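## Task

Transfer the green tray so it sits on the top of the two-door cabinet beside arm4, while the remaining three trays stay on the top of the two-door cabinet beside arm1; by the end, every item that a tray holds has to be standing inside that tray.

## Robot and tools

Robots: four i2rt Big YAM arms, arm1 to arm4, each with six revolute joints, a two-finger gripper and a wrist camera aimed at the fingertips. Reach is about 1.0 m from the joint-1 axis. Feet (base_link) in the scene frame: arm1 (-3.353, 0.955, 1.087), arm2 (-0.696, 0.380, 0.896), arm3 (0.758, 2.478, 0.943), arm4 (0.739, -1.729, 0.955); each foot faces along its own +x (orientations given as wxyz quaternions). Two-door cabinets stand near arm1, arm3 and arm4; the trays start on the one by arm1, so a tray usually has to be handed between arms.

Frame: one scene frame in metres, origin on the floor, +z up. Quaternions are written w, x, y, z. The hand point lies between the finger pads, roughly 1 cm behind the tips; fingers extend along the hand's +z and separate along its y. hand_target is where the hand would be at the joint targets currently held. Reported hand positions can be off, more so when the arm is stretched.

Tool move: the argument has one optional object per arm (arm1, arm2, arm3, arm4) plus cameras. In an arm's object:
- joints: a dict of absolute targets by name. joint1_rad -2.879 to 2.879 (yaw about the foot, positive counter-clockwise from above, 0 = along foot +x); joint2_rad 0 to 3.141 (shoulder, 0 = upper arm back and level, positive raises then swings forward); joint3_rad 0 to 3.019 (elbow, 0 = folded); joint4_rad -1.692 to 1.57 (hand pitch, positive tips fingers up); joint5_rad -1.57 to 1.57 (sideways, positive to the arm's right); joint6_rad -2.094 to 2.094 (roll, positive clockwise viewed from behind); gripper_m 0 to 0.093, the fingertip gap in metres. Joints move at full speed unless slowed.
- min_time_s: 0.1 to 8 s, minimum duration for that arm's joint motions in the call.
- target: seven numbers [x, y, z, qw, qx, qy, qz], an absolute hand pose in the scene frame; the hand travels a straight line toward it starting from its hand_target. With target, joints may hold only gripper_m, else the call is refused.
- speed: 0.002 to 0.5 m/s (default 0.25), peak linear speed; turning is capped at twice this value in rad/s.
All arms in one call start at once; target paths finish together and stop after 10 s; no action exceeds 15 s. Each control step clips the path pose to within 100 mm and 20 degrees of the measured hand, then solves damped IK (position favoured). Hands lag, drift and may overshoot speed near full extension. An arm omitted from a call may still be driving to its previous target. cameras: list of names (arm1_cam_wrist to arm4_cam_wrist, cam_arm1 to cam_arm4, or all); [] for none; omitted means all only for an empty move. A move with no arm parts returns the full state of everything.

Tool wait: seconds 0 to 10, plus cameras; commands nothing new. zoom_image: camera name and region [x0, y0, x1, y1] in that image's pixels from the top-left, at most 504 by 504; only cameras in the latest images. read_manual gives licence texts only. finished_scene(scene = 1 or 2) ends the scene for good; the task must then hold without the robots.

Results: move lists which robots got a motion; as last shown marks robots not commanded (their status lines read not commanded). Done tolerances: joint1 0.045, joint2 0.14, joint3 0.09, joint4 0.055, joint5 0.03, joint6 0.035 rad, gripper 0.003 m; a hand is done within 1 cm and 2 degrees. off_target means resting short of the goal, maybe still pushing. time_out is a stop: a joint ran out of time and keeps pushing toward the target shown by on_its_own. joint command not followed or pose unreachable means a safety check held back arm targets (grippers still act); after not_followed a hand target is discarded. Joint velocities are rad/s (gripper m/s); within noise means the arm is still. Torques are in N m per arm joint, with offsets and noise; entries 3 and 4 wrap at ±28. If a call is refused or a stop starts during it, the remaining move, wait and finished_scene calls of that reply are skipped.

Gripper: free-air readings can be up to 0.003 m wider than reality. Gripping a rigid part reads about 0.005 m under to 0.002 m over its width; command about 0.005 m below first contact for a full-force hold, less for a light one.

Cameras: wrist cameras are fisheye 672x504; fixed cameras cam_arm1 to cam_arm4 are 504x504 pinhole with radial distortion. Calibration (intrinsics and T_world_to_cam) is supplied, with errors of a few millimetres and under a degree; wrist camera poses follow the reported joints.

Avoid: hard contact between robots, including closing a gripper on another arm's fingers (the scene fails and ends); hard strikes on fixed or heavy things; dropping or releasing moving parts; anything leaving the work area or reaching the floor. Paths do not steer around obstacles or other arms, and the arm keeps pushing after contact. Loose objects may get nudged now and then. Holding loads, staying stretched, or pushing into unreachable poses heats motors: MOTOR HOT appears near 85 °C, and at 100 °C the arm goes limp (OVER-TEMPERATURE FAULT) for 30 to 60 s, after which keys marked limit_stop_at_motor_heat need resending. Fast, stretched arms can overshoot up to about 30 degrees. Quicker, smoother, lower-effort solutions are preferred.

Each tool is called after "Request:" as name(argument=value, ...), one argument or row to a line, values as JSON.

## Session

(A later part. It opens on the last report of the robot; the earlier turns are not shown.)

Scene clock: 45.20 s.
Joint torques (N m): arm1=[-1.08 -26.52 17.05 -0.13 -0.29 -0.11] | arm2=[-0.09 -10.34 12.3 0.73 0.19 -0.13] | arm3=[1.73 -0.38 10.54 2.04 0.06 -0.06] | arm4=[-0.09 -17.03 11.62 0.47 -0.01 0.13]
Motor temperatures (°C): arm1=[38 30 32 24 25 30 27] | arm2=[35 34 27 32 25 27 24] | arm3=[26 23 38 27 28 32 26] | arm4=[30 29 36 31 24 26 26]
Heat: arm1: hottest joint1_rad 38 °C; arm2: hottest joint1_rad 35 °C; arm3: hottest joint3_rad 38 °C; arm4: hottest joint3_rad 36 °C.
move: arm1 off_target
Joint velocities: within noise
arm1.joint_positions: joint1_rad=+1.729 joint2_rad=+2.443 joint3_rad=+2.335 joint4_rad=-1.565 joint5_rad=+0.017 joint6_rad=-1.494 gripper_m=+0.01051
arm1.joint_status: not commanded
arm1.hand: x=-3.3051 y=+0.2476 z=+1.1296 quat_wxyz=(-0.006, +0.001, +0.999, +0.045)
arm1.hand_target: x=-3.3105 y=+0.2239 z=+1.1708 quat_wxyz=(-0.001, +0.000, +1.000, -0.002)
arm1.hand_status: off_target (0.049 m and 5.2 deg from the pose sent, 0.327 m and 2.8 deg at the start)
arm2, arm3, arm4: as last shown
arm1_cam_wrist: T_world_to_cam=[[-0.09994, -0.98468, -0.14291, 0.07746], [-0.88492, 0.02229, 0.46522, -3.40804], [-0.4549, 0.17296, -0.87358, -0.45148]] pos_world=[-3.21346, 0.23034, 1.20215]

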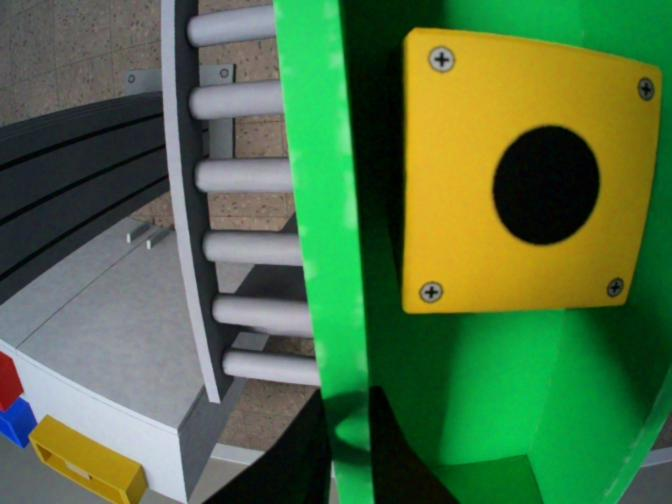

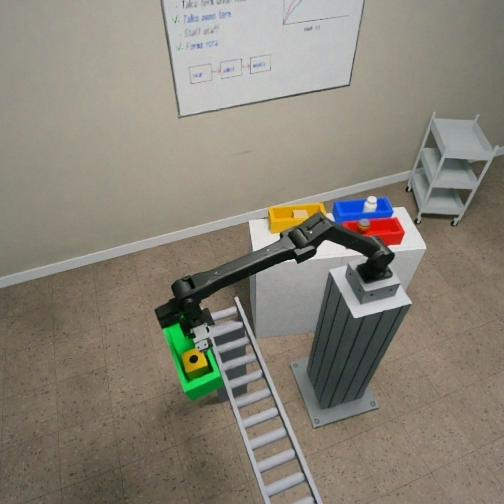

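Request:
zoom_image(
  camera="cam_arm1",
  region=[140, 270, 290, 420],
)

Scaled by 3.360 from the camera's image (finer frame: 720x720).

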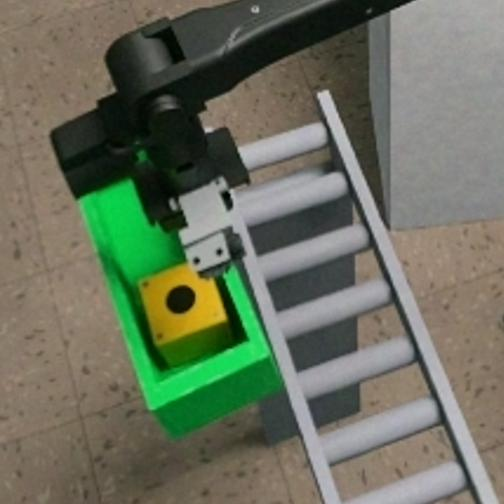

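Request:
move(
  arm1={"target": [-3.328, 0.386, 1.085, -0.0488, 0.001, 0.9985, -0.0227], "speed": 0.15},
  cameras=["arm1_cam_wrist", "cam_arm1"],
)

Request:
zoom_image(
  camera="cam_arm1",
  region=[170, 260, 320, 410],
)

Scene clock: 52.53 s.
Joint torques (N m): arm1=[-0.21 -23.47 8.27 0.84 -0.08 -0.03] | arm2=[-0.15 -10.46 12.31 0.75 0.2 -0.13] | arm3=[1.85 -0.21 10.56 2.02 0.05 -0.07] | arm4=[-0.09 -17.14 11.62 0.42 -0.02 0.13]
Motor temperatures (°C): arm1=[38 32 33 24 25 29 27] | arm2=[35 34 28 32 25 27 24] | arm3=[26 23 39 27 28 32 26] | arm4=[30 29 37 31 24 26 26]
Heat: arm1: hottest joint1_rad 38 °C; arm2: hottest joint1_rad 35 °C; arm3: hottest joint3_rad 39 °C; arm4: hottest joint3_rad 37 °C.
move: arm1 off_target
Joint velocities: within noise
arm1.joint_positions: joint1_rad=+1.729 joint2_rad=+2.053 joint3_rad=+1.420 joint4_rad=-0.991 joint5_rad=+0.112 joint6_rad=-1.495 gripper_m=+0.01051
arm1.joint_status: not commanded
arm1.hand: x=-3.3321 y=+0.4022 z=+1.0556 quat_wxyz=(-0.052, +0.000, +0.999, +0.016)
arm1.hand_target: x=-3.3282 y=+0.3868 z=+1.0850 quat_wxyz=(-0.049, +0.001, +0.999, -0.022)
arm1.hand_status: off_target (0.034 m and 4.5 deg from the pose sent, 0.147 m and 9.1 deg at the start)
arm2, arm3, arm4: as last shown
arm1_cam_wrist: T_world_to_cam=[[-0.10401, -0.99157, -0.07721, 0.13633], [-0.8393, 0.04585, 0.54173, -3.33924], [-0.53363, 0.12115, -0.837, -0.83526]] pos_world=[-3.23416, 0.38949, 1.12038]

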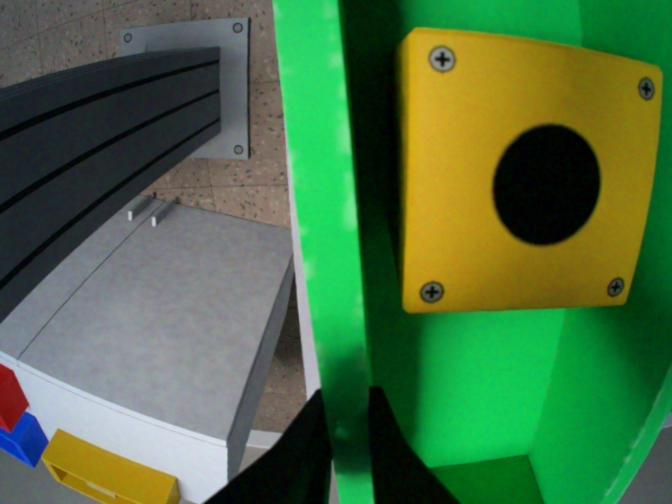

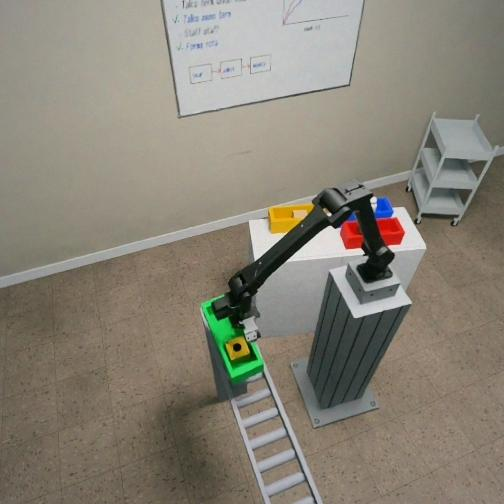

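Scaled by 3.360 from the camera's image (finer frame: 720x720).

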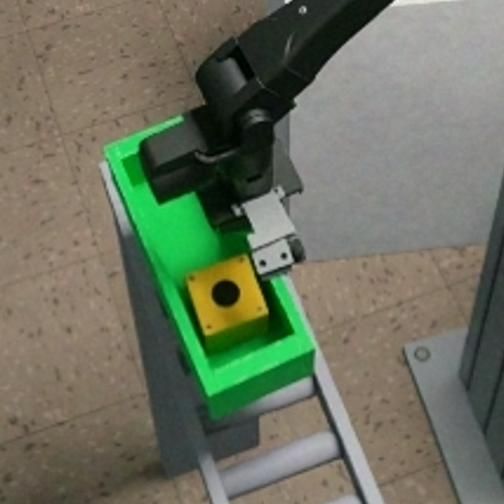

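Request:
move(
  arm1={"target": [-3.326, 0.393, 1.035, -0.0488, 0.002, 0.998, -0.038], "speed": 0.08},
  cameras=["arm1_cam_wrist", "cam_arm1"],
)

Request:
zoom_image(
  camera="cam_arm1",
  region=[190, 290, 290, 440],
)

Request:
zoom_image(
  camera="arm1_cam_wrist",
  region=[222, 0, 372, 504],
)

Scene clock: 54.40 s.
Joint torques (N m): arm1=[0.62 -20.01 7.76 1.21 -0.08 0.05] | arm2=[-0.03 -10.52 12.3 0.75 0.19 -0.14] | arm3=[1.79 -0.32 10.44 1.96 0.04 -0.04] | arm4=[-0.09 -17.2 11.64 0.46 -0.01 0.14]
Motor temperatures (°C): arm1=[38 32 33 24 25 29 27] | arm2=[35 34 28 32 24 27 24] | arm3=[26 23 39 27 28 32 26] | arm4=[30 30 37 31 24 26 26]
Heat: arm1: hottest joint1_rad 38 °C; arm2: hottest joint1_rad 35 °C; arm3: hottest joint3_rad 39 °C; arm4: hottest joint3_rad 37 °C.
move: arm1 off_target
Joint velocities: within noise
arm1.joint_positions: joint1_rad=+1.729 joint2_rad=+2.058 joint3_rad=+1.341 joint4_rad=-0.838 joint5_rad=+0.114 joint6_rad=-1.495 gripper_m=+0.01051
arm1.joint_status: not commanded
arm1.hand: x=-3.3323 y=+0.4036 z=+1.0286 quat_wxyz=(-0.050, +0.003, +0.999, -0.018)
arm1.hand_target: x=-3.3261 y=+0.3933 z=+1.0351 quat_wxyz=(-0.049, +0.002, +0.998, -0.038)
arm1.hand_status: off_target (0.014 m and 2.3 deg from the pose sent, 0.023 m and 6.2 deg at the start)
arm2, arm3, arm4: as last shown
arm1_cam_wrist: T_world_to_cam=[[-0.10462, -0.99446, -0.01007, 0.06573], [-0.84072, 0.08303, 0.53506, -3.33774], [-0.53126, 0.06444, -0.84476, -0.8194]] pos_world=[-3.23456, 0.39531, 1.09436]

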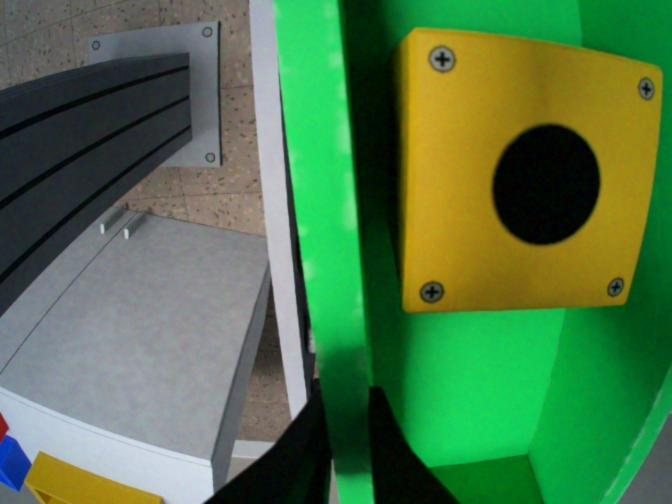

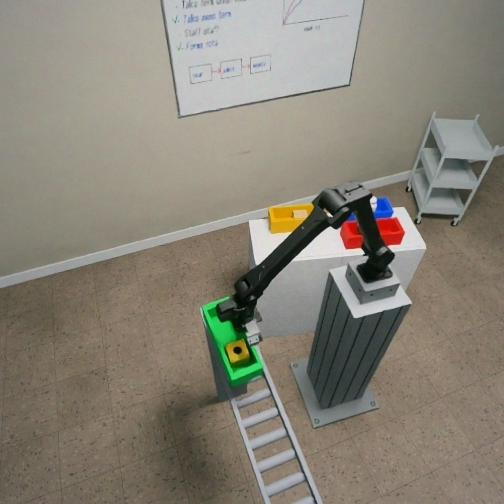

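Scaled by 3.360 from the camera's image (finer frame: 720x720).

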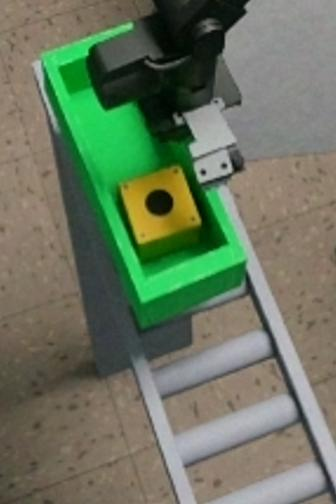

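Scaled by 1.000.

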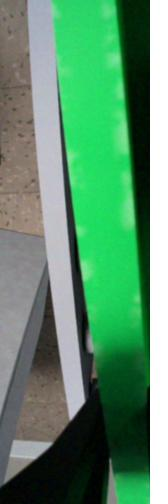

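Request:
zoom_image(
  camera="cam_arm1",
  region=[190, 360, 290, 460],
)

Request:
zoom_image(
  camera="cam_arm1",
  region=[190, 290, 260, 360],
)

Scaled by 5.040 from the camera's image (finer frame: 720x720).

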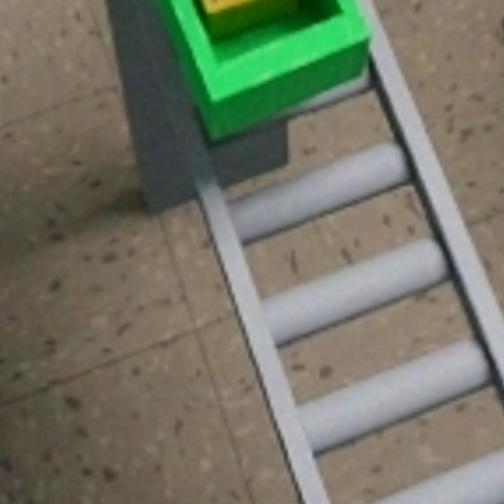

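Scaled by 7.200 from the camera's image (finer frame: 720x720).

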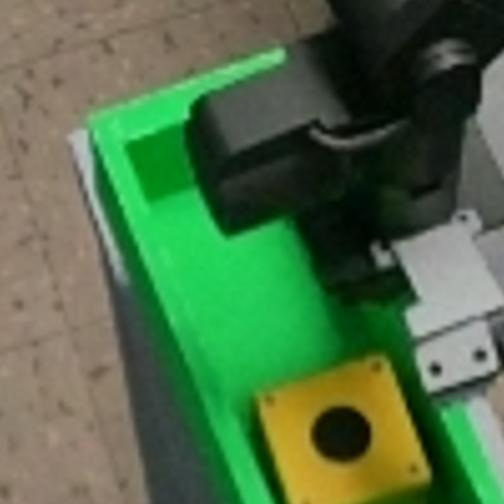

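Request:
move(
  arm1={"target": [-3.326, 0.399, 1.01, -0.0488, 0.002, 0.998, -0.022], "speed": 0.06},
  cameras=["arm1_cam_wrist", "cam_arm1"],
)

Request:
zoom_image(
  camera="cam_arm1",
  region=[190, 360, 290, 460],
)

Scene clock: 58.17 s.
Joint torques (N m): arm1=[0.03 -20.54 7.23 1.06 -0.16 0.06] | arm2=[-0.09 -10.52 12.29 0.75 0.2 -0.14] | arm3=[1.67 -0.32 10.55 2.06 0.05 -0.06] | arm4=[-0.03 -17.08 11.64 0.44 -0.01 0.14]
Motor temperatures (°C): arm1=[38 32 33 24 25 29 27] | arm2=[35 34 28 32 24 27 23] | arm3=[26 23 39 27 28 32 26] | arm4=[30 30 37 31 24 26 26]
Heat: arm1: hottest joint1_rad 38 °C; arm2: hottest joint1_rad 35 °C; arm3: hottest joint3_rad 39 °C; arm4: hottest joint3_rad 37 °C.
move: arm1 off_target
Joint velocities: within noise
arm1.joint_positions: joint1_rad=+1.729 joint2_rad=+2.109 joint3_rad=+1.341 joint4_rad=-0.820 joint5_rad=+0.114 joint6_rad=-1.495 gripper_m=+0.01051
arm1.joint_status: not commanded
arm1.hand: x=-3.3324 y=+0.4094 z=+1.0020 quat_wxyz=(-0.052, +0.002, +0.999, -0.002)
arm1.hand_target: x=-3.3261 y=+0.3992 z=+1.0102 quat_wxyz=(-0.049, +0.002, +0.999, -0.022)
arm1.hand_status: off_target (0.015 m and 2.4 deg from the pose sent, 0.020 m and 0.5 deg at the start)
arm2, arm3, arm4: as last shown
arm1_cam_wrist: T_world_to_cam=[[-0.10429, -0.99366, -0.04194, 0.10387], [-0.83944, 0.06533, 0.53951, -3.31698], [-0.53335, 0.09147, -0.84093, -0.86413]] pos_world=[-3.23446, 0.39895, 1.06722]

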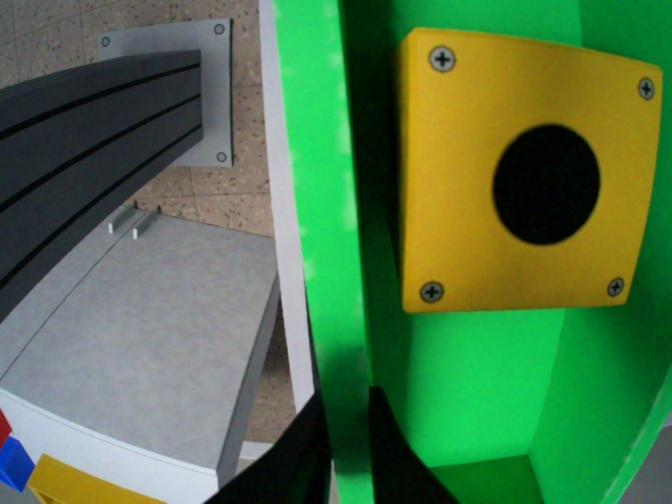

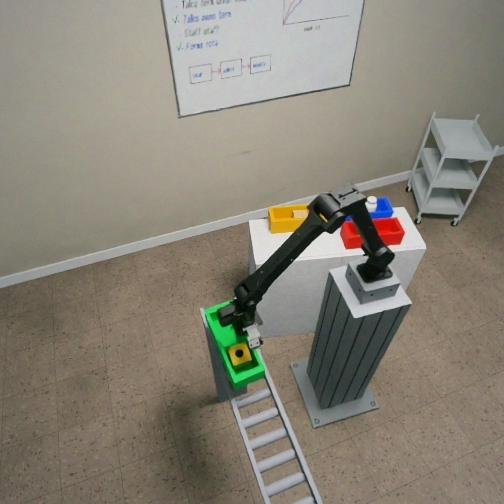

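Scaled by 5.040 from the camera's image (finer frame: 720x720).

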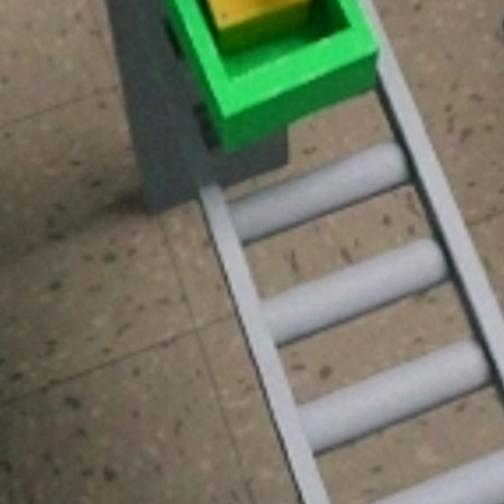

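Request:
move(
  arm1={"target": [-3.326, 0.400, 0.975, -0.0488, 0.002, 0.998, -0.02], "speed": 0.06},
  cameras=["arm1_cam_wrist", "cam_arm1"],
)

Request:
zoom_image(
  camera="cam_arm1",
  region=[190, 340, 290, 440],
)

Scene clock: 60.33 s.
Joint torques (N m): arm1=[0.44 -20.89 6.95 1.11 -0.18 0.05] | arm2=[-0.03 -10.34 12.29 0.73 0.19 -0.15] | arm3=[1.85 -0.32 10.47 2.03 0.07 -0.07] | arm4=[-0.09 -17.26 11.64 0.43 -0.02 0.13]
Motor temperatures (°C): arm1=[38 32 33 24 25 29 27] | arm2=[35 34 29 32 24 27 23] | arm3=[26 23 39 27 28 32 26] | arm4=[30 30 37 31 23 26 26]
Heat: arm1: hottest joint1_rad 38 °C; arm2: hottest joint1_rad 35 °C; arm3: hottest joint3_rad 39 °C; arm4: hottest joint3_rad 37 °C.
move: arm1 off_target
Joint velocities: within noise
arm1.joint_positions: joint1_rad=+1.729 joint2_rad=+2.172 joint3_rad=+1.333 joint4_rad=-0.755 joint5_rad=+0.114 joint6_rad=-1.495 gripper_m=+0.01051
arm1.joint_status: not commanded
arm1.hand: x=-3.3322 y=+0.4123 z=+0.9666 quat_wxyz=(-0.052, +0.001, +0.999, +0.001)
arm1.hand_target: x=-3.3261 y=+0.4002 z=+0.9753 quat_wxyz=(-0.049, +0.002, +0.999, -0.020)
arm1.hand_status: off_target (0.016 m and 2.5 deg from the pose sent, 0.029 m and 2.1 deg at the start)
arm2, arm3, arm4: as last shown
arm1_cam_wrist: T_world_to_cam=[[-0.10428, -0.99339, -0.04797, 0.11111], [-0.8392, 0.06201, 0.54028, -3.29655], [-0.53374, 0.0966, -0.84011, -0.8982]] pos_world=[-3.23426, 0.40155, 1.03181]

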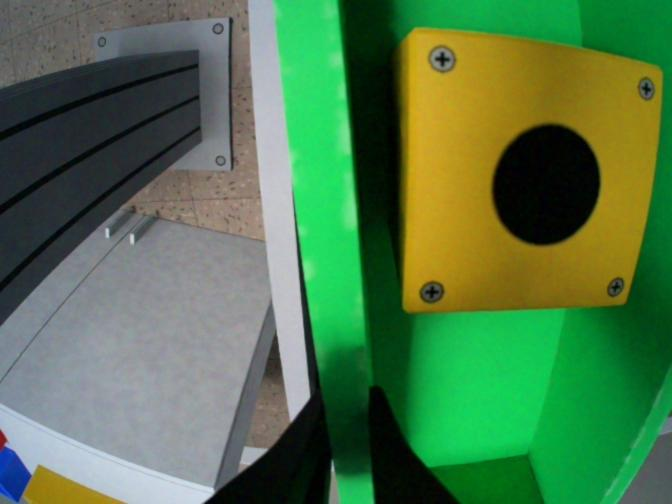

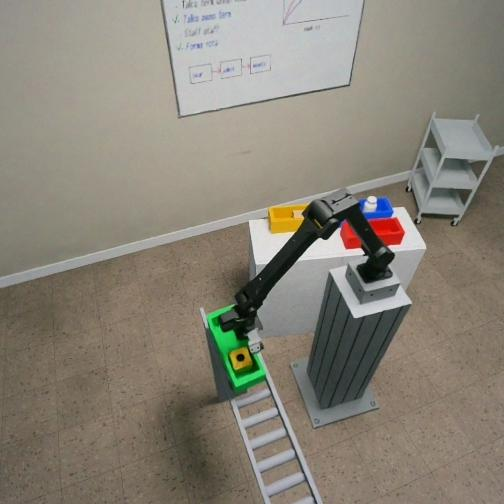

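Scaled by 5.040 from the camera's image (finer frame: 720x720).

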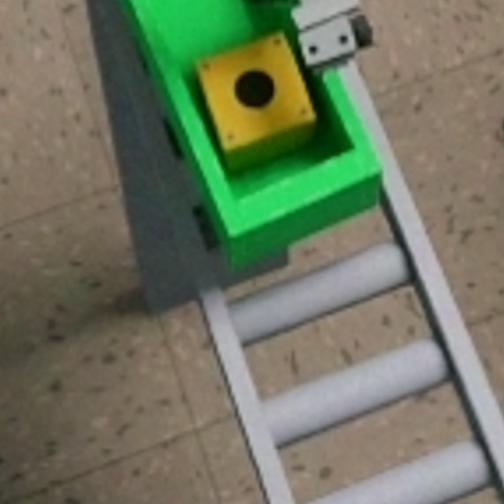

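Request:
move(
  arm1={"target": [-3.326, 0.398, 0.953, -0.0488, 0.002, 0.998, -0.02], "speed": 0.06},
  cameras=["arm1_cam_wrist", "cam_arm1"],
)

Request:
zoom_image(
  camera="cam_arm1",
  region=[190, 340, 290, 440],
)

Scene clock: 61.97 s.
Joint torques (N m): arm1=[0.26 -20.95 7.27 1.13 -0.16 0.05] | arm2=[-0.09 -10.23 12.31 0.75 0.2 -0.15] | arm3=[1.79 -0.26 10.52 2 0.03 -0.05] | arm4=[-0.03 -17.08 11.6 0.43 -0.01 0.13]
Motor temperatures (°C): arm1=[38 32 33 24 25 29 27] | arm2=[35 34 29 32 24 27 23] | arm3=[26 23 39 27 28 32 26] | arm4=[30 30 37 31 23 26 26]
Heat: arm1: hottest joint1_rad 38 °C; arm2: hottest joint1_rad 35 °C; arm3: hottest joint3_rad 39 °C; arm4: hottest joint3_rad 37 °C.
move: arm1 off_target
Joint velocities: within noise
arm1.joint_positions: joint1_rad=+1.729 joint2_rad=+2.214 joint3_rad=+1.333 joint4_rad=-0.720 joint5_rad=+0.114 joint6_rad=-1.494 gripper_m=+0.01051
arm1.joint_status: not commanded
arm1.hand: x=-3.3322 y=+0.4150 z=+0.9442 quat_wxyz=(-0.052, +0.001, +0.999, +0.005)
arm1.hand_target: x=-3.3260 y=+0.3984 z=+0.9534 quat_wxyz=(-0.049, +0.002, +0.999, -0.020)
arm1.hand_status: off_target (0.020 m and 2.9 deg from the pose sent, 0.021 m and 2.5 deg at the start)
arm2, arm4: as last shown
arm3.joint_positions: joint1_rad=-0.331 joint2_rad=+0.647 joint3_rad=+1.368 joint4_rad=-1.341 joint5_rad=+0.187 joint6_rad=+0.489 gripper_m=+0.09396
arm3.joint_status: not commanded
arm3.hand: x=+1.0113 y=+2.4730 z=+1.4646 quat_wxyz=(-0.457, -0.206, -0.864, -0.057)
arm3.hand_target: x=+1.0096 y=+2.4728 z=+1.4771 quat_wxyz=(-0.469, -0.206, -0.857, -0.062)
arm3.hand_status: not commanded
arm1_cam_wrist: T_world_to_cam=[[-0.10498, -0.99291, -0.05567, 0.11734], [-0.83885, 0.05835, 0.54123, -3.28281], [-0.53415, 0.10352, -0.83903, -0.9226]] pos_world=[-3.23426, 0.40356, 1.0092]

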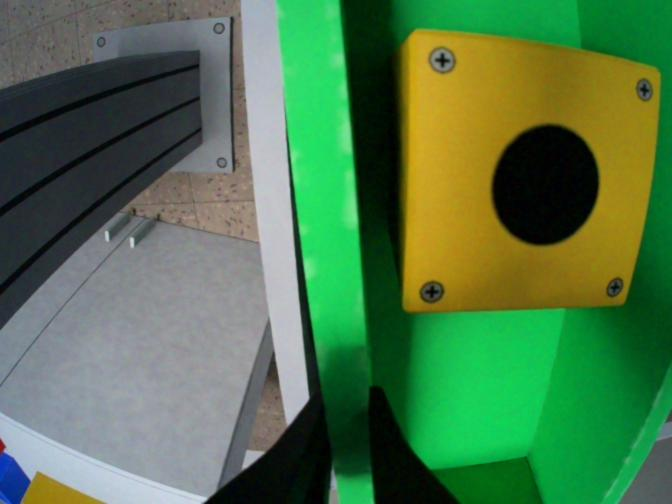

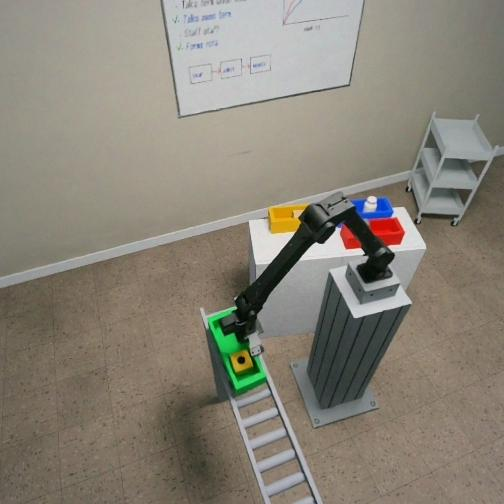

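Scaled by 5.040 from the camera's image (finer frame: 720x720).

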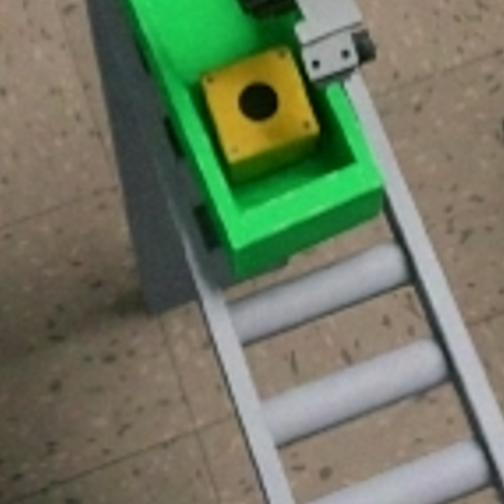

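Request:
move(
  arm1={"target": [-3.326, 0.397, 0.933, -0.0488, 0.002, 0.998, -0.024], "speed": 0.06},
  cameras=["cam_arm1"],
)

Request:
zoom_image(
  camera="cam_arm1",
  region=[190, 340, 290, 440],
)

Scene clock: 64.10 s.
Joint torques (N m): arm1=[0.21 -18.84 7.23 1.76 0.03 -0.2] | arm2=[-0.03 -10.46 12.31 0.72 0.2 -0.13] | arm3=[1.49 -0.15 10.51 2.06 0.06 -0.06] | arm4=[0.03 -17.08 11.64 0.46 -0.02 0.13]
Motor temperatures (°C): arm1=[38 32 33 24 25 29 27] | arm2=[35 34 29 32 24 27 23] | arm3=[26 23 39 27 28 32 26] | arm4=[30 30 37 31 23 26 26]
Heat: arm1: hottest joint1_rad 38 °C; arm2: hottest joint1_rad 35 °C; arm3: hottest joint3_rad 39 °C; arm4: hottest joint3_rad 37 °C.
move: arm1 off_target
Joint velocities: within noise
arm1.joint_positions: joint1_rad=+1.729 joint2_rad=+2.228 joint3_rad=+1.333 joint4_rad=-0.698 joint5_rad=+0.110 joint6_rad=-1.469 gripper_m=+0.01051
arm1.joint_status: not commanded
arm1.hand: x=-3.3311 y=+0.4136 z=+0.9367 quat_wxyz=(-0.050, +0.014, +0.999, +0.001)
arm1.hand_target: x=-3.3260 y=+0.3975 z=+0.9337 quat_wxyz=(-0.049, +0.002, +0.999, -0.024)
arm1.hand_status: off_target (0.018 m and 3.2 deg from the pose sent, 0.022 m and 3.4 deg at the start)
arm2.joint_positions: joint1_rad=-0.033 joint2_rad=+1.393 joint3_rad=+1.062 joint4_rad=-1.282 joint5_rad=+0.010 joint6_rad=-0.008 gripper_m=+0.09396
arm2.joint_status: not commanded
arm2.hand: x=-1.0676 y=+0.3859 z=+1.0420 quat_wxyz=(-0.001, -1.000, -0.002, -0.017)
arm2.hand_target: x=-1.0797 y=+0.3901 z=+1.0502 quat_wxyz=(+0.000, -1.000, +0.000, +0.000)
arm2.hand_status: not commanded
arm3: as last shown
arm4.joint_positions: joint1_rad=+1.431 joint2_rad=+1.708 joint3_rad=+1.252 joint4_rad=-1.157 joint5_rad=-0.012 joint6_rad=+1.391 gripper_m=+0.09396
arm4.joint_status: not commanded
arm4.hand: x=+1.0415 y=-1.3657 z=+1.0378 quat_wxyz=(+0.007, -0.258, -0.966, +0.017)
arm4.hand_target: x=+1.0495 y=-1.3505 z=+1.0503 quat_wxyz=(+0.000, -0.259, -0.966, +0.000)
arm4.hand_status: not commanded

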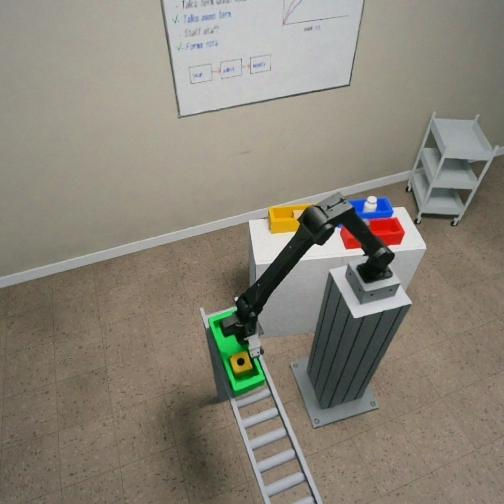

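Scaled by 5.040 from the camera's image (finer frame: 720x720).

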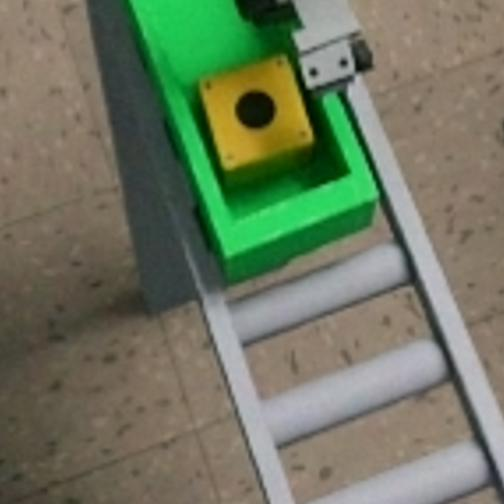

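Request:
move(
  arm1={"target": [-3.326, 0.397, 0.920, -0.0488, 0.007, 0.998, -0.024], "speed": 0.06},
  cameras=["cam_arm1", "arm1_cam_wrist"],
)

Request:
zoom_image(
  camera="cam_arm1",
  region=[190, 290, 290, 440],
)

Scene clock: 65.53 s.
Joint torques (N m): arm1=[0.09 -17.38 7.32 1.95 0.36 -0.24] | arm2=[-0.15 -10.34 12.31 0.77 0.19 -0.12] | arm3=[1.67 -0.09 10.54 2 0.06 -0.06] | arm4=[-0.03 -17.14 11.64 0.43 -0.02 0.14]
Motor temperatures (°C): arm1=[38 32 33 24 25 29 27] | arm2=[35 34 29 32 24 27 23] | arm3=[26 23 39 27 27 32 26] | arm4=[30 30 37 31 23 26 26]
Heat: arm1: hottest joint1_rad 38 °C; arm2: hottest joint1_rad 35 °C; arm3: hottest joint3_rad 39 °C; arm4: hottest joint3_rad 37 °C.
move: arm1 off_target
Joint velocities: within noise
arm1.joint_positions: joint1_rad=+1.729 joint2_rad=+2.241 joint3_rad=+1.333 joint4_rad=-0.676 joint5_rad=+0.100 joint6_rad=-1.452 gripper_m=+0.01051
arm1.joint_status: not commanded
arm1.hand: x=-3.3292 y=+0.4120 z=+0.9297 quat_wxyz=(-0.044, +0.023, +0.999, -0.003)
arm1.hand_target: x=-3.3260 y=+0.3976 z=+0.9207 quat_wxyz=(-0.049, +0.007, +0.998, -0.024)
arm1.hand_status: off_target (0.018 m and 3.1 deg from the pose sent, 0.024 m and 3.0 deg at the start)
arm2, arm3, arm4: as last shown
pictures: arm1_cam_wrist, cam_arm1
arm1_cam_wrist: T_world_to_cam=[[-0.146, -0.98854, -0.0384, -0.04043], [-0.84352, 0.10411, 0.5269, -3.29331], [-0.51686, 0.10932, -0.84906, -0.8683]] pos_world=[-3.23269, 0.39784, 0.99646]

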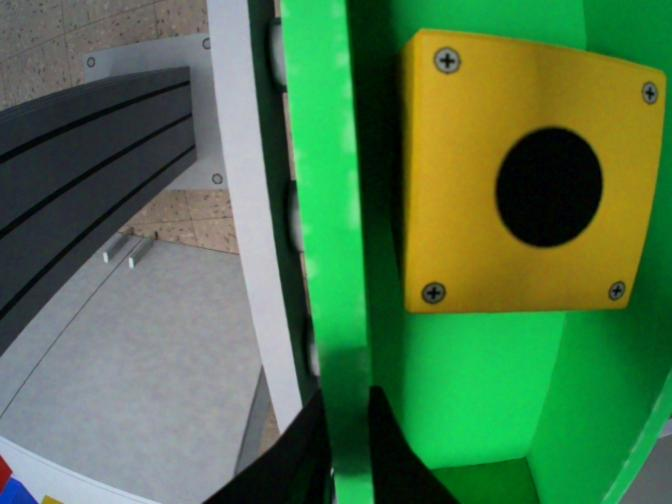

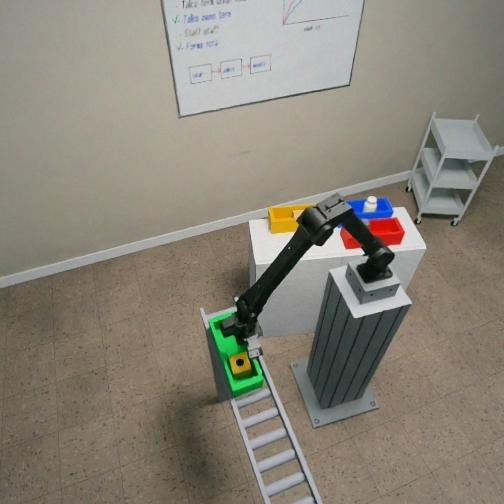

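Scaled by 3.360 from the camera's image (finer frame: 720x720).

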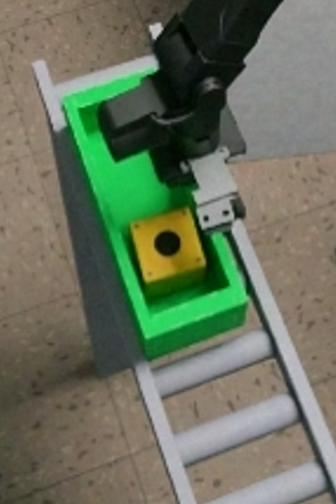

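Request:
move(
  arm1={"target": [-3.326, 0.386, 0.975, -0.0488, -0.006, 0.998, -0.026], "speed": 0.06},
)

Request:
move(
  arm1={"target": [-3.326, 0.388, 0.95, -0.0488, -0.006, 0.998, -0.026], "speed": 0.06},
  cameras=["cam_arm1", "arm1_cam_wrist"],
)

Request:
zoom_image(
  camera="cam_arm1",
  region=[190, 290, 290, 440],
)

Scene clock: 68.67 s.
Joint torques (N m): arm1=[0.15 -24.12 9.39 -0.14 -0.07 -0.2] | arm2=[-0.15 -10.34 12.31 0.76 0.2 -0.14] | arm3=[1.79 -0.26 10.45 2.02 0.03 -0.04] | arm4=[-0.03 -17.08 11.69 0.42 -0.01 0.14]
Motor temperatures (°C): arm1=[38 33 33 24 25 29 27] | arm2=[35 34 29 32 24 27 23] | arm3=[26 23 39 27 27 32 26] | arm4=[30 30 37 30 23 26 26]
Heat: arm1: hottest joint1_rad 38 °C; arm2: hottest joint1_rad 35 °C; arm3: hottest joint3_rad 39 °C; arm4: hottest joint3_rad 37 °C.
move: arm1 off_target
Joint velocities: within noise
arm1.joint_positions: joint1_rad=+1.729 joint2_rad=+2.225 joint3_rad=+1.333 joint4_rad=-0.726 joint5_rad=+0.112 joint6_rad=-1.494 gripper_m=+0.01051
arm1.joint_status: not commanded
arm1.hand: x=-3.3318 y=+0.4196 z=+0.9385 quat_wxyz=(-0.052, +0.001, +0.999, +0.014)
arm1.hand_target: x=-3.3261 y=+0.3876 z=+0.9755 quat_wxyz=(-0.049, -0.006, +0.998, -0.026)
arm1.hand_status: off_target (0.050 m and 4.7 deg from the pose sent, 0.052 m and 4.3 deg at the start)
arm2, arm3, arm4: as last shown
pictures: none

Scene clock: 69.63 s.
Joint torques (N m): arm1=[0.09 -20.66 8.9 1.06 -0.07 -0.12] | arm2=[-0.09 -10.4 12.3 0.73 0.19 -0.14] | arm3=[1.73 -0.26 10.45 2.02 0.07 -0.05] | arm4=[0.09 -17.14 11.64 0.43 -0.02 0.14]
Motor temperatures (°C): arm1=[38 33 33 24 25 29 27] | arm2=[35 34 29 32 24 27 23] | arm3=[26 23 39 27 27 32 26] | arm4=[30 30 38 30 23 26 26]
Heat: arm1: hottest joint1_rad 38 °C; arm2: hottest joint1_rad 35 °C; arm3: hottest joint3_rad 39 °C; arm4: hottest joint3_rad 38 °C.
move: arm1 off_target
Joint velocities: within noise
arm1.joint_positions: joint1_rad=+1.729 joint2_rad=+2.226 joint3_rad=+1.333 joint4_rad=-0.716 joint5_rad=+0.112 joint6_rad=-1.495 gripper_m=+0.01051
arm1.joint_status: not commanded
arm1.hand: x=-3.3317 y=+0.4171 z=+0.9382 quat_wxyz=(-0.051, +0.000, +0.999, +0.009)
arm1.hand_target: x=-3.3260 y=+0.3890 z=+0.9511 quat_wxyz=(-0.049, -0.006, +0.998, -0.026)
arm1.hand_status: off_target (0.032 m and 4.1 deg from the pose sent, 0.034 m and 4.7 deg at the start)
arm2, arm3, arm4: as last shown
pictures: arm1_cam_wrist, cam_arm1
arm1_cam_wrist: T_world_to_cam=[[-0.10296, -0.99267, -0.06329, 0.13295], [-0.83974, 0.05264, 0.54043, -3.27916], [-0.53313, 0.10879, -0.83901, -0.92641]] pos_world=[-3.23386, 0.40537, 1.0033]

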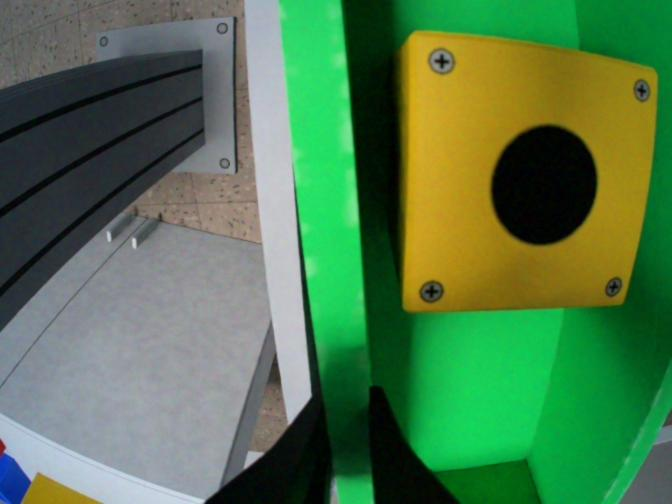

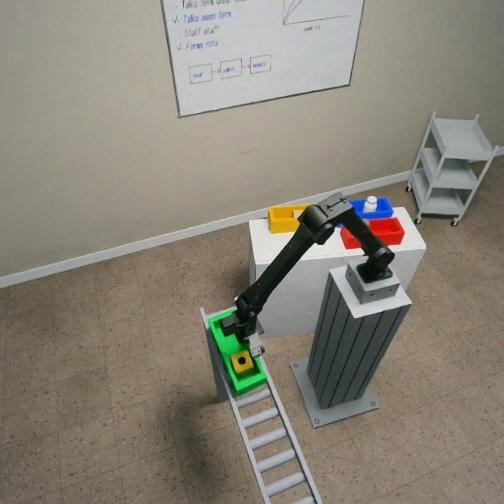

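Scaled by 3.360 from the camera's image (finer frame: 720x720).

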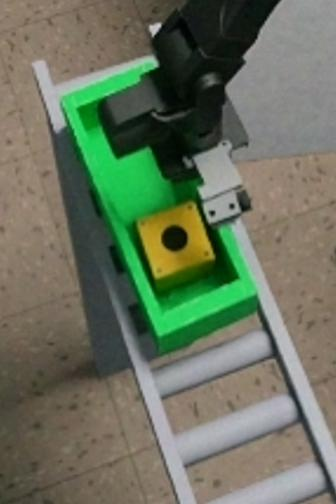

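Request:
move(
  arm1={"target": [-3.326, 0.386, 1.03, -0.0488, 0.000, 0.998, -0.024], "speed": 0.1},
)

Request:
move(
  arm1={"target": [-3.326, 0.386, 0.955, -0.0488, 0.000, 0.998, -0.024], "speed": 0.08},
  cameras=["cam_arm1", "arm1_cam_wrist"],
)

Request:
zoom_image(
  camera="cam_arm1",
  region=[190, 290, 290, 440],
)

Scene clock: 71.87 s.
Joint torques (N m): arm1=[-0.09 -22.95 11.04 -0.17 -0.14 0.03] | arm2=[-0.15 -10.34 12.31 0.72 0.19 -0.14] | arm3=[1.79 0.03 10.51 1.99 0.07 -0.05] | arm4=[-0.09 -17.08 11.67 0.4 -0.02 0.13]
Motor temperatures (°C): arm1=[38 33 34 24 25 29 27] | arm2=[35 34 29 32 24 27 23] | arm3=[26 23 39 27 27 32 26] | arm4=[30 30 38 30 23 26 26]
Heat: arm1: hottest joint1_rad 38 °C; arm2: hottest joint1_rad 35 °C; arm3: hottest joint3_rad 39 °C; arm4: hottest joint3_rad 38 °C.
move: arm1 off_target
Joint velocities: within noise
arm1.joint_positions: joint1_rad=+1.729 joint2_rad=+2.122 joint3_rad=+1.333 joint4_rad=-0.842 joint5_rad=+0.113 joint6_rad=-1.495 gripper_m=+0.01051
arm1.joint_status: not commanded
arm1.hand: x=-3.3328 y=+0.4220 z=+0.9929 quat_wxyz=(-0.053, +0.000, +0.998, +0.020)
arm1.hand_target: x=-3.3261 y=+0.3881 z=+1.0310 quat_wxyz=(-0.049, +0.000, +0.999, -0.024)
arm1.hand_status: off_target (0.052 m and 5.1 deg from the pose sent, 0.097 m and 3.8 deg at the start)
arm2, arm3, arm4: as last shown
pictures: none

Scene clock: 73.50 s.
Joint torques (N m): arm1=[-0.56 -20.37 9.7 0.92 -0.11 -0.01] | arm2=[0.15 -10.34 12.3 0.75 0.18 -0.15] | arm3=[1.85 -0.15 10.35 2.06 0.05 -0.05] | arm4=[0.03 -17.14 11.62 0.43 -0.01 0.13]
Motor temperatures (°C): arm1=[38 33 34 24 25 29 27] | arm2=[35 34 29 32 24 27 23] | arm3=[26 23 39 27 27 32 26] | arm4=[30 30 38 30 23 26 26]
Heat: arm1: hottest joint1_rad 38 °C; arm2: hottest joint1_rad 35 °C; arm3: hottest joint3_rad 39 °C; arm4: hottest joint3_rad 38 °C.
move: arm1 off_target
Joint velocities: within noise
arm1.joint_positions: joint1_rad=+1.729 joint2_rad=+2.224 joint3_rad=+1.333 joint4_rad=-0.729 joint5_rad=+0.113 joint6_rad=-1.495 gripper_m=+0.01051
arm1.joint_status: not commanded
arm1.hand: x=-3.3321 y=+0.4199 z=+0.9393 quat_wxyz=(-0.052, +0.000, +0.999, +0.015)
arm1.hand_target: x=-3.3260 y=+0.3874 z=+0.9566 quat_wxyz=(-0.049, +0.000, +0.999, -0.024)
arm1.hand_status: off_target (0.038 m and 4.5 deg from the pose sent, 0.053 m and 5.1 deg at the start)
arm2, arm3, arm4: as last shown
pictures: arm1_cam_wrist, cam_arm1
arm1_cam_wrist: T_world_to_cam=[[-0.10291, -0.9919, -0.07445, 0.14614], [-0.83885, 0.04632, 0.54238, -3.27638], [-0.53454, 0.11826, -0.83683, -0.93669]] pos_world=[-3.23406, 0.40749, 1.00408]

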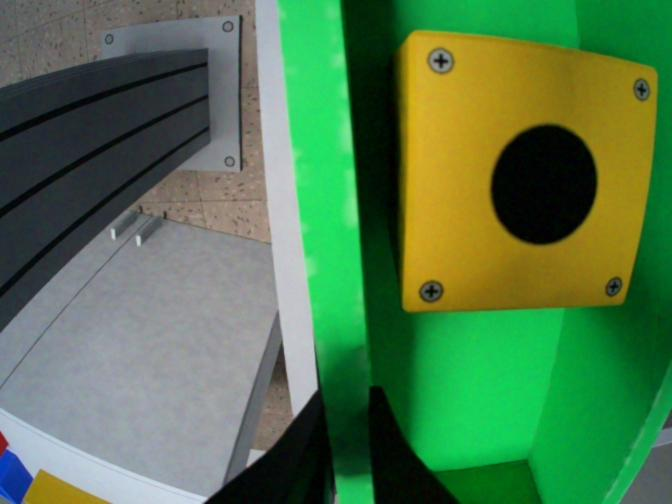

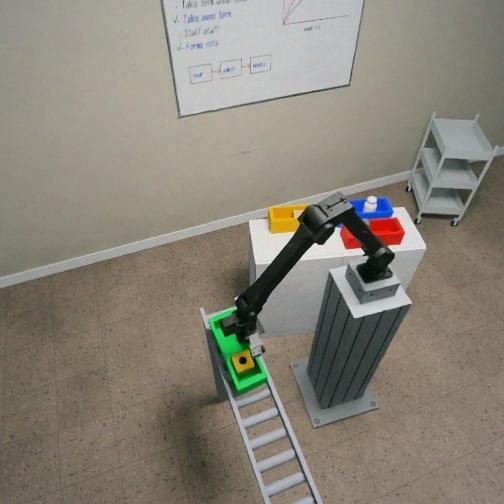

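Scaled by 3.360 from the camera's image (finer frame: 720x720).

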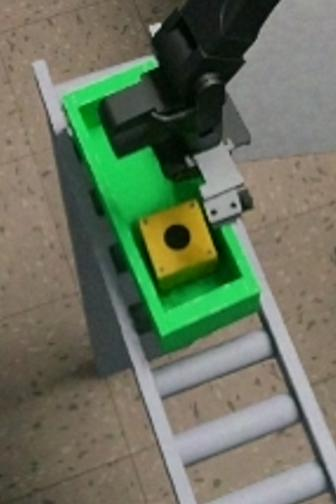

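Request:
move(
  arm1={"joints": {"joint3_rad": 1.39}, "min_time_s": 1},
  cameras=["arm1_cam_wrist"],
)

Scene clock: 75.63 s.
Joint torques (N m): arm1=[0.26 -20.72 10.65 0.95 -0.11 0.01] | arm2=[-0.21 -10.34 12.34 0.76 0.19 -0.14] | arm3=[1.9 -0.38 10.5 2.07 0.03 -0.04] | arm4=[-0.03 -17.08 11.62 0.44 -0.02 0.13]
Motor temperatures (°C): arm1=[38 33 34 24 25 29 27] | arm2=[35 34 30 32 24 27 23] | arm3=[26 23 39 27 27 32 26] | arm4=[30 30 38 30 23 26 26]
Heat: arm1: hottest joint1_rad 38 °C; arm2: hottest joint1_rad 35 °C; arm3: hottest joint3_rad 39 °C; arm4: hottest joint3_rad 38 °C.
move: arm1 done
Joint velocities: within noise
arm1.joint_positions: joint1_rad=+1.729 joint2_rad=+2.224 joint3_rad=+1.333 joint4_rad=-0.729 joint5_rad=+0.113 joint6_rad=-1.495 gripper_m=+0.01051
arm1.joint_status: all done
arm1.hand: x=-3.3321 y=+0.4199 z=+0.9393 quat_wxyz=(-0.052, +0.000, +0.999, +0.015)
arm1.hand_target: x=-3.3256 y=+0.3817 z=+0.9595 quat_wxyz=(-0.048, +0.000, +0.998, -0.029)
arm1.hand_status: not commanded
arm2, arm3, arm4: as last shown
arm1_cam_wrist: T_world_to_cam=[[-0.10291, -0.9919, -0.07445, 0.14614], [-0.83885, 0.04632, 0.54238, -3.27638], [-0.53454, 0.11826, -0.83683, -0.93669]] pos_world=[-3.23406, 0.40749, 1.00408]

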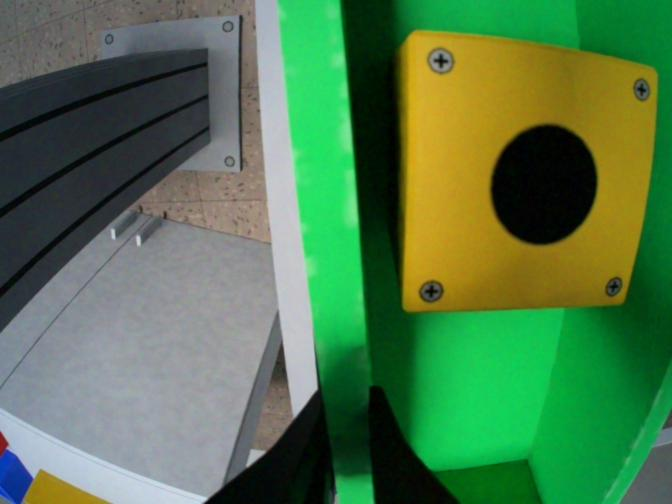

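Request:
move(
  arm1={"joints": {"joint3_rad": 1.415}, "min_time_s": 1},
)

Request:
move(
  arm1={"joints": {"joint3_rad": 1.435}, "min_time_s": 1},
  cameras=["arm1_cam_wrist"],
)

Scene clock: 77.37 s.
Joint torques (N m): arm1=[0.32 -20.84 12.16 0.85 -0.1 -0.01] | arm2=[-0.15 -10.4 12.3 0.75 0.2 -0.14] | arm3=[1.67 -0.15 10.54 1.95 0.05 -0.05] | arm4=[-0.09 -17.14 11.64 0.44 -0.02 0.13]
Motor temperatures (°C): arm1=[38 33 34 24 25 29 27] | arm2=[35 34 30 32 24 27 23] | arm3=[26 23 40 27 27 32 26] | arm4=[30 30 38 30 23 26 26]
Heat: arm1: hottest joint1_rad 38 °C; arm2: hottest joint1_rad 35 °C; arm3: hottest joint3_rad 40 °C; arm4: hottest joint3_rad 38 °C.
move: arm1 done
Joint velocities: within noise
arm1.joint_positions: joint1_rad=+1.729 joint2_rad=+2.224 joint3_rad=+1.340 joint4_rad=-0.729 joint5_rad=+0.113 joint6_rad=-1.494 gripper_m=+0.01051
arm1.joint_status: all done
arm1.hand: x=-3.3318 y=+0.4160 z=+0.9410 quat_wxyz=(-0.052, +0.001, +0.999, +0.011)
arm1.hand_target: x=-3.3246 y=+0.3687 z=+0.9666 quat_wxyz=(-0.047, +0.001, +0.998, -0.042)
arm1.hand_status: not commanded
arm2, arm4: as last shown
arm3.joint_positions: joint1_rad=-0.331 joint2_rad=+0.647 joint3_rad=+1.368 joint4_rad=-1.341 joint5_rad=+0.187 joint6_rad=+0.489 gripper_m=+0.09396
arm3.joint_status: not commanded
arm3.hand: x=+1.0113 y=+2.4730 z=+1.4646 quat_wxyz=(-0.457, -0.206, -0.864, -0.057)
arm3.hand_target: x=+1.0096 y=+2.4728 z=+1.4771 quat_wxyz=(-0.469, -0.206, -0.857, -0.062)
arm3.hand_status: not commanded
pictures: none

Scene clock: 78.67 s.
Joint torques (N m): arm1=[0.03 -21.42 13.24 0.99 -0.13 -0.12] | arm2=[-0.03 -10.64 12.29 0.75 0.19 -0.14] | arm3=[2.14 -0.38 10.47 1.94 0.07 -0.07] | arm4=[-0.09 -17.03 11.6 0.46 -0.02 0.14]
Motor temperatures (°C): arm1=[38 33 34 24 25 29 27] | arm2=[34 34 30 32 24 27 23] | arm3=[26 23 40 27 27 32 26] | arm4=[30 30 38 30 23 26 26]
Heat: arm1: hottest joint1_rad 38 °C; arm2: hottest joint1_rad 34 °C; arm3: hottest joint3_rad 40 °C; arm4: hottest joint3_rad 38 °C.
move: arm1 done
Joint velocities: within noise
arm1.joint_positions: joint1_rad=+1.729 joint2_rad=+2.226 joint3_rad=+1.346 joint4_rad=-0.729 joint5_rad=+0.113 joint6_rad=-1.482 gripper_m=+0.01051
arm1.joint_status: all done
arm1.hand: x=-3.3316 y=+0.4130 z=+0.9416 quat_wxyz=(-0.052, +0.007, +0.999, +0.009)
arm1.hand_target: x=-3.3239 y=+0.3586 z=+0.9724 quat_wxyz=(-0.046, +0.002, +0.998, -0.052)
arm1.hand_status: not commanded
arm2.joint_positions: joint1_rad=-0.033 joint2_rad=+1.393 joint3_rad=+1.062 joint4_rad=-1.282 joint5_rad=+0.010 joint6_rad=-0.008 gripper_m=+0.09396
arm2.joint_status: not commanded
arm2.hand: x=-1.0676 y=+0.3859 z=+1.0420 quat_wxyz=(-0.001, -1.000, -0.002, -0.017)
arm2.hand_target: x=-1.0797 y=+0.3901 z=+1.0502 quat_wxyz=(+0.000, -1.000, +0.000, +0.000)
arm2.hand_status: not commanded
arm3: as last shown
arm4.joint_positions: joint1_rad=+1.431 joint2_rad=+1.708 joint3_rad=+1.252 joint4_rad=-1.157 joint5_rad=-0.012 joint6_rad=+1.391 gripper_m=+0.09396
arm4.joint_status: not commanded
arm4.hand: x=+1.0415 y=-1.3657 z=+1.0378 quat_wxyz=(+0.007, -0.258, -0.966, +0.017)
arm4.hand_target: x=+1.0495 y=-1.3505 z=+1.0503 quat_wxyz=(+0.000, -0.259, -0.966, +0.000)
arm4.hand_status: not commanded
arm1_cam_wrist: T_world_to_cam=[[-0.1158, -0.99137, -0.06141, 0.08403], [-0.83846, 0.06442, 0.54114, -3.28188], [-0.53252, 0.11415, -0.83869, -0.92351]] pos_world=[-3.23378, 0.40014, 1.00659]

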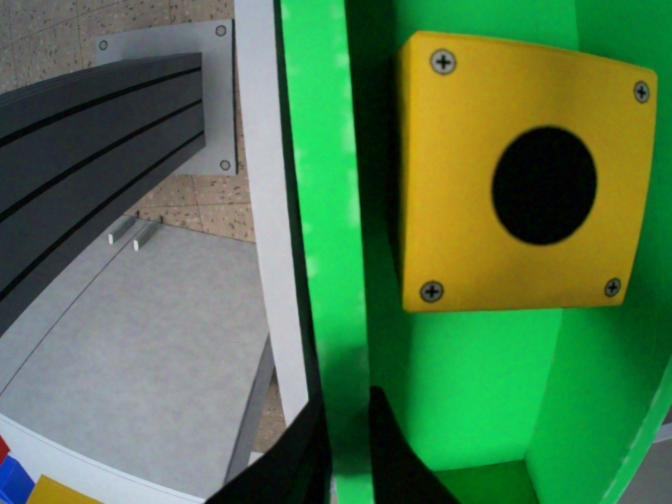

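Request:
move(
  arm1={"target": [-3.324, 0.350, 1.00, -0.0488, 0.000, 0.998, -0.04], "speed": 0.06},
  cameras=["arm1_cam_wrist", "cam_arm1"],
)

Request:
zoom_image(
  camera="cam_arm1",
  region=[190, 290, 290, 440],
)

Scene clock: 82.90 s.
Joint torques (N m): arm1=[0.15 -24.41 12.86 0.02 -0.05 -0.11] | arm2=[-0.15 -10.58 12.31 0.73 0.2 -0.14] | arm3=[1.44 0.09 10.55 2 0.05 -0.06] | arm4=[-0.03 -17.03 11.64 0.46 -0.02 0.15]
Motor temperatures (°C): arm1=[38 33 34 24 25 29 27] | arm2=[34 34 30 32 24 27 23] | arm3=[26 23 40 27 27 32 26] | arm4=[30 30 38 30 23 26 26]
Heat: arm1: hottest joint1_rad 38 °C; arm2: hottest joint1_rad 34 °C; arm3: hottest joint3_rad 40 °C; arm4: hottest joint3_rad 38 °C.
move: arm1 off_target
Joint velocities: within noise
arm1.joint_positions: joint1_rad=+1.729 joint2_rad=+2.226 joint3_rad=+1.397 joint4_rad=-0.806 joint5_rad=+0.114 joint6_rad=-1.484 gripper_m=+0.01051
arm1.joint_status: not commanded
arm1.hand: x=-3.3314 y=+0.4053 z=+0.9547 quat_wxyz=(-0.054, +0.005, +0.998, +0.022)
arm1.hand_target: x=-3.3242 y=+0.3543 z=+1.0028 quat_wxyz=(-0.049, +0.000, +0.998, -0.040)
arm1.hand_status: off_target (0.072 m and 7.2 deg from the pose sent, 0.086 m and 5.6 deg at the start)
arm2, arm3, arm4: as last shown
arm1_cam_wrist: T_world_to_cam=[[-0.11457, -0.98952, -0.08786, 0.10586], [-0.83667, 0.04843, 0.54557, -3.2801], [-0.5356, 0.13601, -0.83345, -0.9357]] pos_world=[-3.23338, 0.39088, 1.01896]

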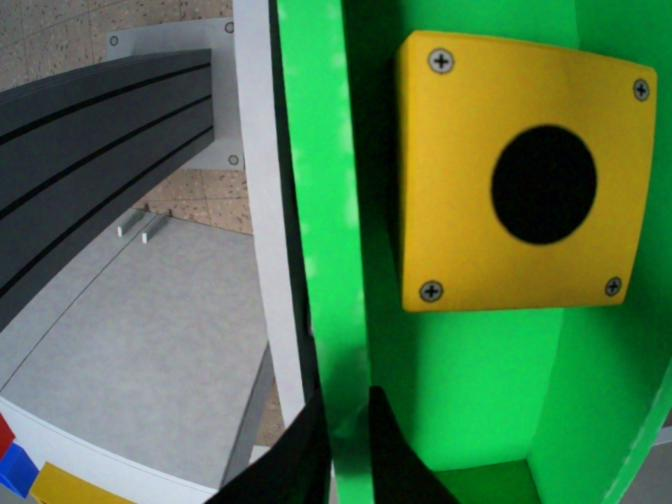

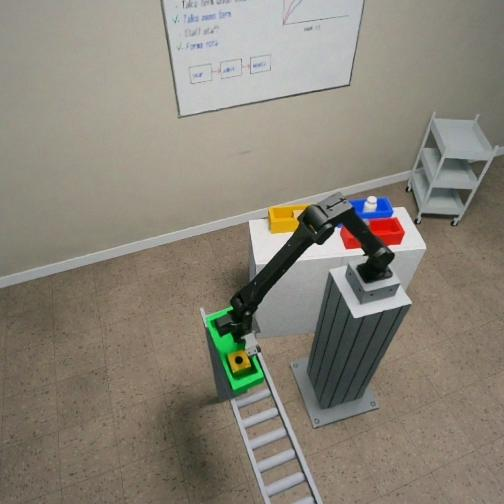

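Scaled by 3.360 from the camera's image (finer frame: 720x720).

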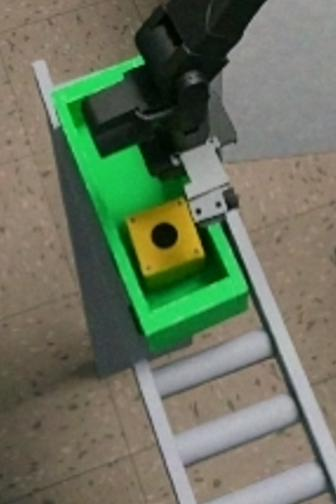

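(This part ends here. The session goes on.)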